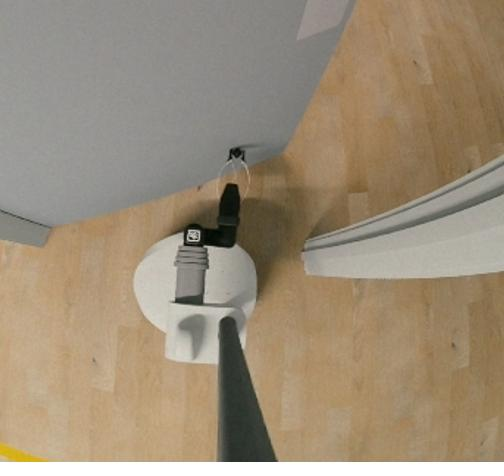

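Scene clock: 234.00 s.
move: r1 moving; r2 moving
r1.base_odometry: x=-0.412 y=+1.846 heading=+3.086
r1.turned_by_wheels: +0.123
r1.turned_by_imu: +0.121
r1.base_tilt: forward=-1.6 right=+1.3
r1.lidar_m: 0.35 0.34 0.40 0.62 2.66 2.79 2.73 2.92 2.29 0.36 0.40 0.43
r1.base_status: rotate_rad moving
r1.joint_positions: lift_m=+0.200 arm_m=+0.000 wrist_yaw_rad=-0.027 wrist_pitch_rad=+0.001 wrist_roll_rad=+0.000 gripper_m=-0.010
r1.joint_status: not commanded
r1.measured_speeds: translate_m=-0.006 strafe_m=+0.001 rotate_rad=+0.480 lift_m=+0.000 arm_m=+0.000 wrist_yaw_rad=-0.080 wrist_pitch_rad=+0.000 wrist_roll_rad=+0.000
r1.motor_effort: lift_m=+13(13) arm_m=+9(10) wheel_0=-19(19) wheel_1=-6(8) wheel_2=-26(26)
r1.servo_current: wrist_yaw_rad=189(189) wrist_pitch_rad=33(46) wrist_roll_rad=52(59) gripper_m=39(52)
r1.hand_pose: x=+0.4563 y=-0.0953 z=+0.3784 quat_wxyz=(+1.000, +0.000, +0.000, -0.014) (m; r1's base frame)
r1.wrist_depth_mm: 166 179 196 217 243 276 315 / 163 181 196 217 242 277 314 / 164 179 196 217 242 277 314 / 164 179 200 218 247 276 314 / 164 179 197 217 244 277 314 / 166 179 194 184 179 276 317 / 168 177 143 180 240 262 320
r2.base_odometry: x=-0.288 y=-1.088 heading=-2.199
r2.turned_by_wheels: +0.000
r2.turned_by_imu: +0.000
r2.base_tilt: forward=-0.7 right=+0.1
r2.lidar_m: 0.59 3.39 2.36 2.20 2.24 2.68 2.48 2.54 2.72 2.52 2.58 0.60
r2.base_status: strafe_m moving
r2.joint_positions: lift_m=+0.685 arm_m=+0.000 wrist_yaw_rad=+0.003 wrist_pitch_rad=+0.002 wrist_roll_rad=+1.568 gripper_m=+0.100
r2.joint_status: not commanded
r2.measured_speeds: translate_m=+0.001 strafe_m=-0.056 rotate_rad=-0.003 lift_m=+0.000 arm_m=+0.000 wrist_yaw_rad=+0.000 wrist_pitch_rad=+0.000 wrist_roll_rad=+0.000
r2.motor_effort: lift_m=+15(15) arm_m=-4(4) wheel_0=+7(10) wheel_1=-8(11) wheel_2=+0(4)
r2.servo_current: wrist_yaw_rad=39(59) wrist_pitch_rad=39(39) wrist_roll_rad=46(52) gripper_m=46(52)
r2.hand_pose: x=+0.4595 y=-0.0867 z=+0.8630 quat_wxyz=(+0.708, +0.706, +0.001, +0.000) (m; r2's base frame)
r2.wrist_depth_mm: - - - 359 387 392 392 / - - - 397 - 917 - / - - 654 404 1025 - - / - - 699 424 1042 - 421 / - - 820 436 433 - 442 / - - 193 445 192 - 455 / - - - - 492 492 469
pictures: none

Scene clock: 235.03 s.
earlier move: r1 contact_stop; r2 done
r1.base_odometry: x=-0.346 y=+1.849 heading=+2.868
r1.turned_by_wheels: -0.218
r1.turned_by_imu: -0.221
r1.base_tilt: forward=-1.6 right=+1.3
r1.lidar_m: 0.38 0.35 0.39 0.60 2.54 2.90 2.71 2.75 2.42 0.71 0.39 0.49
r1.base_status: rotate_rad contact_stop
r1.joint_positions: lift_m=+0.200 arm_m=+0.000 wrist_yaw_rad=-0.007 wrist_pitch_rad=+0.001 wrist_roll_rad=+0.000 gripper_m=-0.010
r1.joint_status: not commanded
r1.measured_speeds: translate_m=-0.093 strafe_m=+0.000 rotate_rad=-0.266 lift_m=+0.000 arm_m=+0.000 wrist_yaw_rad=+0.000 wrist_pitch_rad=+0.000 wrist_roll_rad=+0.000
r1.on_its_own: the wheels are slack since a contact_stop
r1.motor_effort: lift_m=+13(13) arm_m=+5(10) wheel_0=+1(21) wheel_1=-1(8) wheel_2=+1(30)
r1.servo_current: wrist_yaw_rad=52(221) wrist_pitch_rad=39(52) wrist_roll_rad=52(65) gripper_m=46(52)
r1.hand_pose: x=+0.4585 y=-0.0896 z=+0.3784 quat_wxyz=(+1.000, +0.000, +0.000, -0.004) (m; r1's base frame)
r1.wrist_depth_mm: 179 194 214 239 270 304 - / 179 195 215 239 272 304 - / 179 195 215 240 271 306 - / 179 195 216 242 272 314 - / 180 196 216 242 271 307 - / 178 196 207 192 273 307 1397 / 178 193 183 186 153 317 976
r2.base_odometry: x=-0.313 y=-1.070 heading=-2.199
r2.turned_by_wheels: +0.000
r2.turned_by_imu: +0.000
r2.base_tilt: forward=-0.7 right=+0.1
r2.lidar_m: 0.58 3.39 2.41 2.21 2.27 2.70 2.47 2.54 2.68 2.51 2.57 0.57
r2.base_status: done
r2.joint_positions: lift_m=+0.685 arm_m=+0.000 wrist_yaw_rad=+0.003 wrist_pitch_rad=+0.002 wrist_roll_rad=+1.568 gripper_m=+0.100
r2.joint_status: not commanded
r2.measured_speeds: all 0
r2.motor_effort: lift_m=+15(15) arm_m=-4(4) wheel_0=+4(11) wheel_1=-5(11) wheel_2=+0(4)
r2.servo_current: wrist_yaw_rad=46(59) wrist_pitch_rad=39(46) wrist_roll_rad=52(59) gripper_m=52(59)
r2.hand_pose: x=+0.4595 y=-0.0867 z=+0.8630 quat_wxyz=(+0.708, +0.706, +0.001, +0.000) (m; r2's base frame)
r2.wrist_depth_mm: - - - - - 1537 1182 / - - - 389 394 415 - / - - 683 402 1008 - - / - - 683 413 1025 - - / - - 778 430 433 - 436 / - - 193 439 192 - 445 / - - - - - 1708 466
wait: 1.03 of 1.2 s (r2 has come to rest)
pictures: r1_head_camera, r1_head_right_camera, r2_head_camera, r2_wrist_camera
Images, in order (width x height): r1_head_camera 420x560, r1_head_right_camera 420x672, r2_head_camera 420x560, r2_wrist_camera 616x392.

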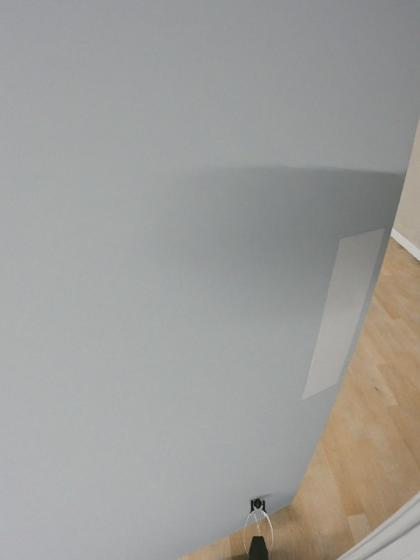

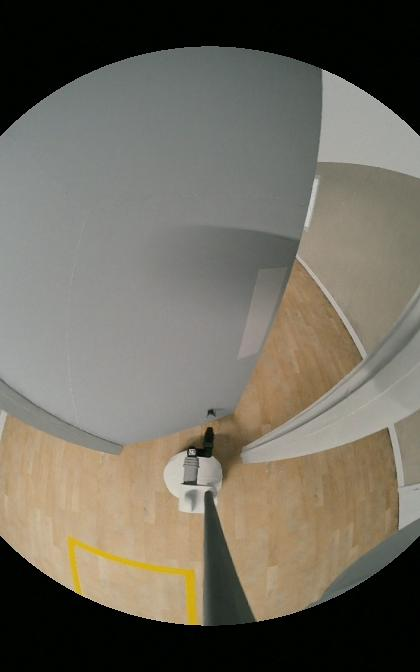

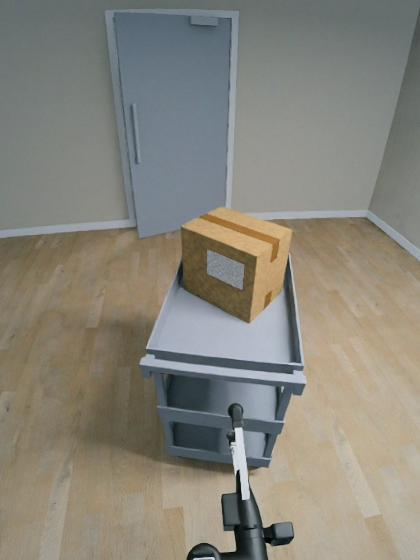

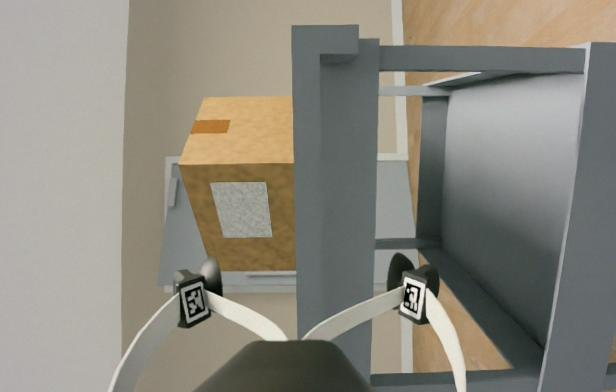

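Scaled by 1.286.

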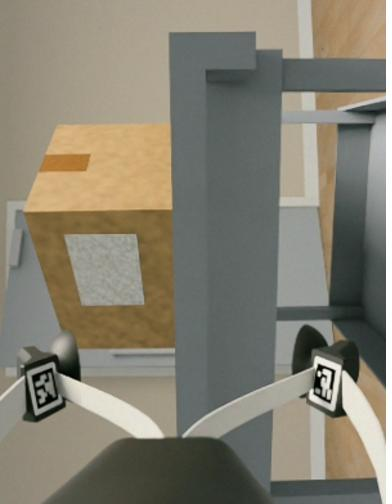

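Scaled by 2.520 from the camera's 420x560 image, which has a finer 1200x1600 frame.

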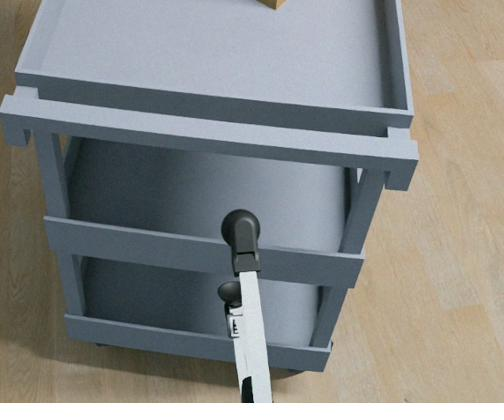

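Request:
{"name": "move", "arguments": {
  "r1": {"base":{"translate_m":0.12,"strafe_m":0.03},"contact_limits":{"translate_m":0.8,"strafe_m":0.8},"pace":"slow"},
  "r2": {"base":{"translate_m":0.18},"pace":"slow"},
  "blocking": false
}}

Request:
{"name": "wait", "arguments": {
  "seconds": 2.5
}}

Request:
{"name": "move", "arguments": {
  "r1": {"base":{"rotate_rad":0.45},"contact_limits":{"rotate_rad":1.0},"pace":"slow"},
  "r2": {"joints":{"gripper_m":0.0}},
  "blocking": false
}}

Request:
{"name": "wait", "arguments": {
  "seconds": 1.2,
  "cameras": ["r1_head_camera","r1_head_right_camera","r2_wrist_camera","r2_head_camera"]
}}

r1: "contact_limits": translate_m and strafe_m are given together and make one move, which takes one limit: state it under one of them only
Scene clock: 253.87 s.
earlier move: r1 contact_stop
r1.base_odometry: x=-0.205 y=+1.770 heading=+2.400
r1.turned_by_wheels: -0.468
r1.turned_by_imu: -0.472
r1.base_tilt: forward=-1.6 right=+1.3
r1.lidar_m: 0.34 0.30 0.34 0.45 0.87 2.51 2.70 2.55 2.64 2.42 1.25 0.48
r1.base_status: rotate_rad contact_stop (by the wheels' count: -0.563 of +0.300)
r1.joint_positions: lift_m=+0.200 arm_m=+0.000 wrist_yaw_rad=-0.003 wrist_pitch_rad=+0.001 wrist_roll_rad=+0.000 gripper_m=-0.010
r1.joint_status: not commanded
r1.measured_speeds: all 0
r1.on_its_own: the wheels are slack since a contact_stop
r1.motor_effort: lift_m=+13(13) arm_m=+5(10) wheel_0=+0(21) wheel_1=+0(8) wheel_2=+0(30)
r1.servo_current: wrist_yaw_rad=52(221) wrist_pitch_rad=33(52) wrist_roll_rad=46(72) gripper_m=46(52)
r1.hand_pose: x=+0.4589 y=-0.0884 z=+0.3784 quat_wxyz=(+1.000, +0.000, +0.000, -0.002) (m; r1's base frame)
r1.wrist_depth_mm: 169 189 213 249 272 245 - / 167 185 214 248 272 246 - / 167 188 215 249 274 247 - / 168 189 216 248 276 248 - / 170 189 216 250 274 247 - / 170 189 203 195 268 248 - / 173 182 211 185 152 235 -
r2.base_odometry: x=-0.313 y=-1.070 heading=-2.199
r2.turned_by_wheels: +0.000
r2.turned_by_imu: +0.001
r2.base_tilt: forward=-0.7 right=+0.1
r2.lidar_m: 0.59 3.41 2.43 2.22 2.22 2.67 2.49 2.54 2.70 2.48 2.55 0.59
r2.base_status: done
r2.joint_positions: lift_m=+0.685 arm_m=+0.000 wrist_yaw_rad=+0.003 wrist_pitch_rad=+0.002 wrist_roll_rad=+1.568 gripper_m=+0.100
r2.joint_status: not commanded
r2.measured_speeds: all 0
r2.motor_effort: lift_m=+15(15) arm_m=-4(4) wheel_0=+4(11) wheel_1=-5(11) wheel_2=+0(4)
r2.servo_current: wrist_yaw_rad=52(65) wrist_pitch_rad=39(52) wrist_roll_rad=46(59) gripper_m=39(59)
r2.hand_pose: x=+0.4595 y=-0.0867 z=+0.8630 quat_wxyz=(+0.708, +0.706, +0.001, +0.000) (m; r2's base frame)
r2.wrist_depth_mm: - - - - - 1618 1182 / - - - 392 394 418 - / - - 683 402 1008 - - / - - 683 415 1025 - - / - - 788 433 430 - 433 / - - 193 439 192 - 445 / - - - - - 1756 462
pictures: none

not run: a call was refused earlier in this reply.

not run: a call was refused earlier in this reply.

not run: a call was refused earlier in this reply.

Request:
{"name": "move", "arguments": {
  "r1": {"base":{"translate_m":-0.15}},
  "r2": {"base":{"translate_m":0.18},"pace":"slow"},
  "blocking": false
}}

Request:
{"name": "wait", "arguments": {
  "seconds": 2
}}

Request:
{"name": "move", "arguments": {
  "r1": {"base":{"rotate_rad":0.96}},
  "blocking": false
}}

Request:
{"name": "wait", "arguments": {
  "seconds": 1.5,
  "cameras": ["r1_head_camera","r2_wrist_camera","r2_head_camera"]
}}

Scene clock: 266.17 s.
move: r1 moving; r2 moving
r1.base_odometry: x=-0.182 y=+1.749 heading=+2.400
r1.turned_by_wheels: +0.000
r1.turned_by_imu: +0.000
r1.base_tilt: forward=-1.6 right=+1.2
r1.lidar_m: 0.36 0.34 0.36 0.48 1.00 2.48 2.66 2.52 2.61 2.41 1.39 0.50
r1.base_status: translate_m moving
r1.joint_positions: lift_m=+0.200 arm_m=+0.000 wrist_yaw_rad=-0.003 wrist_pitch_rad=+0.001 wrist_roll_rad=+0.000 gripper_m=-0.010
r1.joint_status: not commanded
r1.measured_speeds: translate_m=-0.122 strafe_m=+0.000 rotate_rad=+0.008 lift_m=+0.000 arm_m=+0.000 wrist_yaw_rad=+0.000 wrist_pitch_rad=+0.000 wrist_roll_rad=+0.000
r1.motor_effort: lift_m=+13(13) arm_m=+5(5) wheel_0=-9(9) wheel_1=-4(7) wheel_2=+9(9)
r1.servo_current: wrist_yaw_rad=39(59) wrist_pitch_rad=46(52) wrist_roll_rad=52(52) gripper_m=39(46)
r1.hand_pose: x=+0.4589 y=-0.0882 z=+0.3784 quat_wxyz=(+1.000, +0.000, +0.000, -0.001) (m; r1's base frame)
r1.wrist_depth_mm: 189 209 237 274 301 270 325 / 189 210 238 276 301 264 324 / 189 209 237 274 301 266 340 / 190 211 238 276 301 266 340 / 189 210 238 276 301 265 342 / 186 211 226 194 294 266 330 / 187 202 230 184 170 264 332
r2.base_odometry: x=-0.320 y=-1.080 heading=-2.198
r2.turned_by_wheels: +0.000
r2.turned_by_imu: +0.001
r2.base_tilt: forward=-0.7 right=+0.1
r2.lidar_m: 0.57 3.37 2.42 2.24 2.25 2.71 2.50 2.54 2.67 2.48 2.58 0.59
r2.base_status: translate_m moving
r2.joint_positions: lift_m=+0.685 arm_m=+0.000 wrist_yaw_rad=+0.003 wrist_pitch_rad=+0.002 wrist_roll_rad=+1.568 gripper_m=+0.100
r2.joint_status: not commanded
r2.measured_speeds: translate_m=+0.048 strafe_m=+0.000 rotate_rad=-0.001 lift_m=+0.000 arm_m=+0.000 wrist_yaw_rad=+0.000 wrist_pitch_rad=+0.000 wrist_roll_rad=+0.000
r2.motor_effort: lift_m=+15(15) arm_m=-4(4) wheel_0=+5(6) wheel_1=+6(6) wheel_2=-9(12)
r2.servo_current: wrist_yaw_rad=65(65) wrist_pitch_rad=33(46) wrist_roll_rad=52(59) gripper_m=52(52)
r2.hand_pose: x=+0.4595 y=-0.0867 z=+0.8630 quat_wxyz=(+0.708, +0.706, +0.001, +0.000) (m; r2's base frame)
r2.wrist_depth_mm: - - - - - 1576 1118 / - - - 379 382 661 - / - - 661 387 1008 - - / - - 668 399 1008 - - / - - 768 413 415 - 421 / - - 193 427 192 - 442 / - - - - - 1756 455
pictures: none

Scene clock: 267.50 s.
earlier move: r1 done; r2 moving
r1.base_odometry: x=-0.095 y=+1.669 heading=+2.399
r1.turned_by_wheels: +0.000
r1.turned_by_imu: -0.001
r1.base_tilt: forward=-1.6 right=+1.2
r1.lidar_m: 0.46 0.43 0.46 0.61 1.30 2.42 2.56 2.42 2.48 2.48 1.86 0.62
r1.base_status: done
r1.joint_positions: lift_m=+0.200 arm_m=+0.000 wrist_yaw_rad=-0.003 wrist_pitch_rad=+0.001 wrist_roll_rad=+0.000 gripper_m=-0.010
r1.joint_status: not commanded
r1.measured_speeds: all 0
r1.motor_effort: lift_m=+13(13) arm_m=+5(5) wheel_0=-3(9) wheel_1=-2(7) wheel_2=-1(9)
r1.servo_current: wrist_yaw_rad=59(65) wrist_pitch_rad=46(52) wrist_roll_rad=59(65) gripper_m=39(46)
r1.hand_pose: x=+0.4589 y=-0.0882 z=+0.3784 quat_wxyz=(+1.000, +0.000, +0.000, -0.001) (m; r1's base frame)
r1.wrist_depth_mm: 273 303 342 397 404 - - / 273 303 345 397 407 - - / 274 303 345 397 407 - - / 276 304 345 399 404 - - / 270 304 347 399 410 - - / 274 303 327 195 387 - - / 270 293 180 185 161 - -
r2.base_odometry: x=-0.391 y=-1.178 heading=-2.199
r2.turned_by_wheels: +0.000
r2.turned_by_imu: +0.000
r2.base_tilt: forward=-0.7 right=+0.1
r2.lidar_m: 0.47 0.54 2.42 2.24 2.29 2.81 2.61 2.65 2.67 2.49 2.53 0.48
r2.base_status: translate_m moving
r2.joint_positions: lift_m=+0.685 arm_m=+0.000 wrist_yaw_rad=+0.003 wrist_pitch_rad=+0.002 wrist_roll_rad=+1.568 gripper_m=+0.100
r2.joint_status: not commanded
r2.measured_speeds: translate_m=+0.099 strafe_m=-0.001 rotate_rad=-0.003 lift_m=+0.000 arm_m=+0.000 wrist_yaw_rad=+0.000 wrist_pitch_rad=+0.000 wrist_roll_rad=+0.000
r2.motor_effort: lift_m=+15(15) arm_m=-4(4) wheel_0=+3(10) wheel_1=+4(8) wheel_2=-7(12)
r2.servo_current: wrist_yaw_rad=59(65) wrist_pitch_rad=33(52) wrist_roll_rad=65(65) gripper_m=46(59)
r2.hand_pose: x=+0.4595 y=-0.0867 z=+0.8630 quat_wxyz=(+0.708, +0.706, +0.001, +0.000) (m; r2's base frame)
r2.wrist_depth_mm: - - - 206 258 1618 480 / - - 654 263 267 854 - / - - 525 220 274 866 - / - - 544 282 285 - - / - - 615 235 293 - - / - - 192 239 193 - - / - - - - - 1756 508
wait: 1.33 of 2 s (r1 has come to rest)
pictures: none

Scene clock: 268.00 s.
earlier move: r2 moving
move: r1 moving
r1.base_odometry: x=-0.095 y=+1.669 heading=+2.652
r1.turned_by_wheels: +0.252
r1.turned_by_imu: +0.253
r1.base_tilt: forward=-1.6 right=+1.3
r1.lidar_m: 0.44 0.43 0.49 0.72 2.36 2.66 2.42 2.43 2.74 2.39 0.87 0.54
r1.base_status: rotate_rad moving
r1.joint_positions: lift_m=+0.200 arm_m=+0.000 wrist_yaw_rad=-0.003 wrist_pitch_rad=+0.001 wrist_roll_rad=+0.000 gripper_m=-0.010
r1.joint_status: not commanded
r1.measured_speeds: translate_m=+0.003 strafe_m=+0.000 rotate_rad=+0.969 lift_m=+0.000 arm_m=+0.000 wrist_yaw_rad=+0.000 wrist_pitch_rad=+0.000 wrist_roll_rad=+0.000
r1.motor_effort: lift_m=+13(13) arm_m=+5(5) wheel_0=-5(8) wheel_1=-7(8) wheel_2=-7(8)
r1.servo_current: wrist_yaw_rad=59(59) wrist_pitch_rad=39(46) wrist_roll_rad=39(59) gripper_m=39(46)
r1.hand_pose: x=+0.4589 y=-0.0882 z=+0.3784 quat_wxyz=(+1.000, +0.000, +0.000, -0.001) (m; r1's base frame)
r1.wrist_depth_mm: 241 259 282 304 334 370 357 / 242 259 281 306 336 370 353 / 243 260 281 307 336 373 353 / 243 260 281 306 338 377 353 / 245 262 281 309 338 375 359 / 244 262 273 193 338 377 359 / 242 256 276 180 170 377 353
r2.base_odometry: x=-0.412 y=-1.207 heading=-2.198
r2.turned_by_wheels: +0.000
r2.turned_by_imu: +0.000
r2.base_tilt: forward=-0.7 right=+0.1
r2.lidar_m: 0.43 0.46 2.43 2.23 2.29 2.88 2.64 2.70 2.64 2.49 2.57 0.45
r2.base_status: translate_m moving
r2.joint_positions: lift_m=+0.685 arm_m=+0.000 wrist_yaw_rad=+0.003 wrist_pitch_rad=+0.002 wrist_roll_rad=+1.568 gripper_m=+0.100
r2.joint_status: not commanded
r2.measured_speeds: translate_m=+0.048 strafe_m=+0.000 rotate_rad=-0.001 lift_m=+0.000 arm_m=+0.000 wrist_yaw_rad=+0.000 wrist_pitch_rad=+0.000 wrist_roll_rad=+0.000
r2.motor_effort: lift_m=+15(15) arm_m=-4(4) wheel_0=+3(6) wheel_1=+5(6) wheel_2=-5(8)
r2.servo_current: wrist_yaw_rad=46(59) wrist_pitch_rad=33(46) wrist_roll_rad=46(59) gripper_m=52(52)
r2.hand_pose: x=+0.4595 y=-0.0867 z=+0.8630 quat_wxyz=(+0.708, +0.706, +0.001, +0.000) (m; r2's base frame)
r2.wrist_depth_mm: - - - 172 224 1708 1118 / - - 597 230 234 778 - / - - 484 183 241 854 - / - - 508 187 249 866 - / - - 574 255 255 - - / - - 195 200 194 - - / - - - - - 1708 500
pictures: none

Scene clock: 268.77 s.
earlier move: r1 moving; r2 done
r1.base_odometry: x=-0.095 y=+1.669 heading=-2.937
r1.turned_by_wheels: +0.694
r1.turned_by_imu: +0.697
r1.base_tilt: forward=-1.6 right=+1.2
r1.lidar_m: 0.45 0.57 0.96 2.39 2.65 2.40 2.43 2.62 2.39 0.65 0.50 0.43
r1.base_status: rotate_rad moving
r1.joint_positions: lift_m=+0.200 arm_m=+0.000 wrist_yaw_rad=-0.003 wrist_pitch_rad=+0.001 wrist_roll_rad=+0.000 gripper_m=-0.010
r1.joint_status: not commanded
r1.measured_speeds: translate_m=-0.002 strafe_m=-0.001 rotate_rad=+0.262 lift_m=+0.000 arm_m=+0.000 wrist_yaw_rad=+0.015 wrist_pitch_rad=+0.000 wrist_roll_rad=+0.000
r1.motor_effort: lift_m=+14(14) arm_m=+4(5) wheel_0=-3(9) wheel_1=-2(8) wheel_2=-2(15)
r1.servo_current: wrist_yaw_rad=65(85) wrist_pitch_rad=46(46) wrist_roll_rad=46(65) gripper_m=46(46)
r1.hand_pose: x=+0.4590 y=-0.0883 z=+0.3784 quat_wxyz=(+1.000, +0.000, +0.000, -0.001) (m; r1's base frame)
r1.wrist_depth_mm: 317 281 255 232 214 200 187 / 317 282 255 233 215 198 188 / 319 282 256 233 215 200 189 / 319 283 257 236 216 200 189 / 322 285 257 234 217 200 190 / 320 287 255 204 213 202 190 / 325 289 249 180 180 199 191
r2.base_odometry: x=-0.418 y=-1.216 heading=-2.199
r2.turned_by_wheels: +0.000
r2.turned_by_imu: +0.000
r2.base_tilt: forward=-0.7 right=+0.0
r2.lidar_m: 0.42 0.49 2.44 2.25 2.26 2.84 2.66 2.73 2.67 2.49 2.53 0.41
r2.base_status: done
r2.joint_positions: lift_m=+0.685 arm_m=+0.000 wrist_yaw_rad=+0.003 wrist_pitch_rad=+0.002 wrist_roll_rad=+1.568 gripper_m=+0.100
r2.joint_status: not commanded
r2.measured_speeds: all 0
r2.motor_effort: lift_m=+15(15) arm_m=-4(4) wheel_0=+4(7) wheel_1=+3(6) wheel_2=-5(8)
r2.servo_current: wrist_yaw_rad=46(59) wrist_pitch_rad=39(46) wrist_roll_rad=39(59) gripper_m=52(59)
r2.hand_pose: x=+0.4595 y=-0.0867 z=+0.8630 quat_wxyz=(+0.708, +0.706, +0.001, +0.000) (m; r2's base frame)
r2.wrist_depth_mm: - - - 160 216 1618 1118 / - - 585 165 222 778 - / - - 469 172 229 - - / - - 496 178 236 842 - / - - 559 182 243 - - / - - 195 187 195 - - / - - - - 262 1756 496
wait: 0.77 of 1.5 s (r2 has come to rest)
pictures: r1_head_camera, r2_head_camera, r2_wrist_camera
Images, in order (width x height): r1_head_camera 420x560, r2_head_camera 420x560, r2_wrist_camera 616x392.

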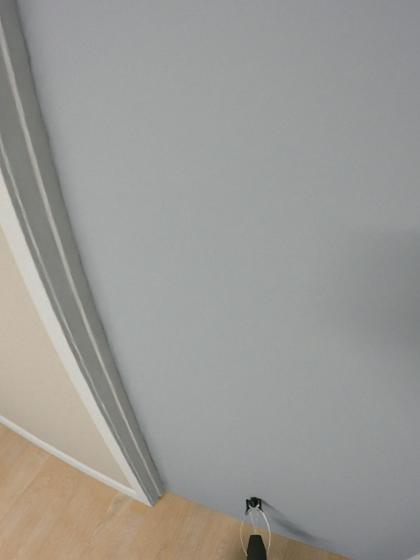

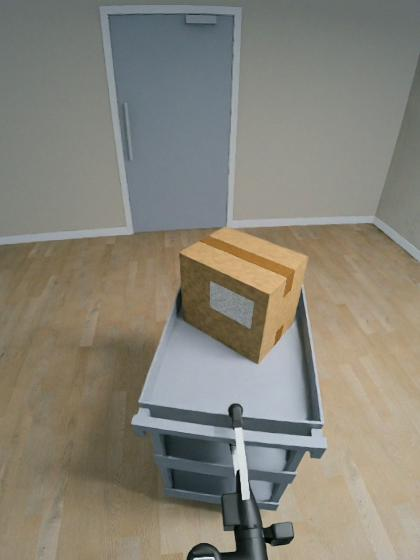

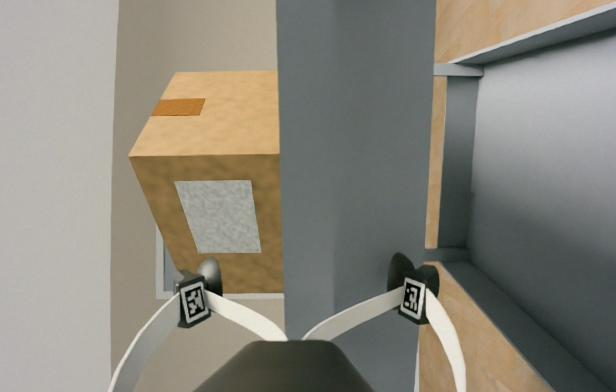

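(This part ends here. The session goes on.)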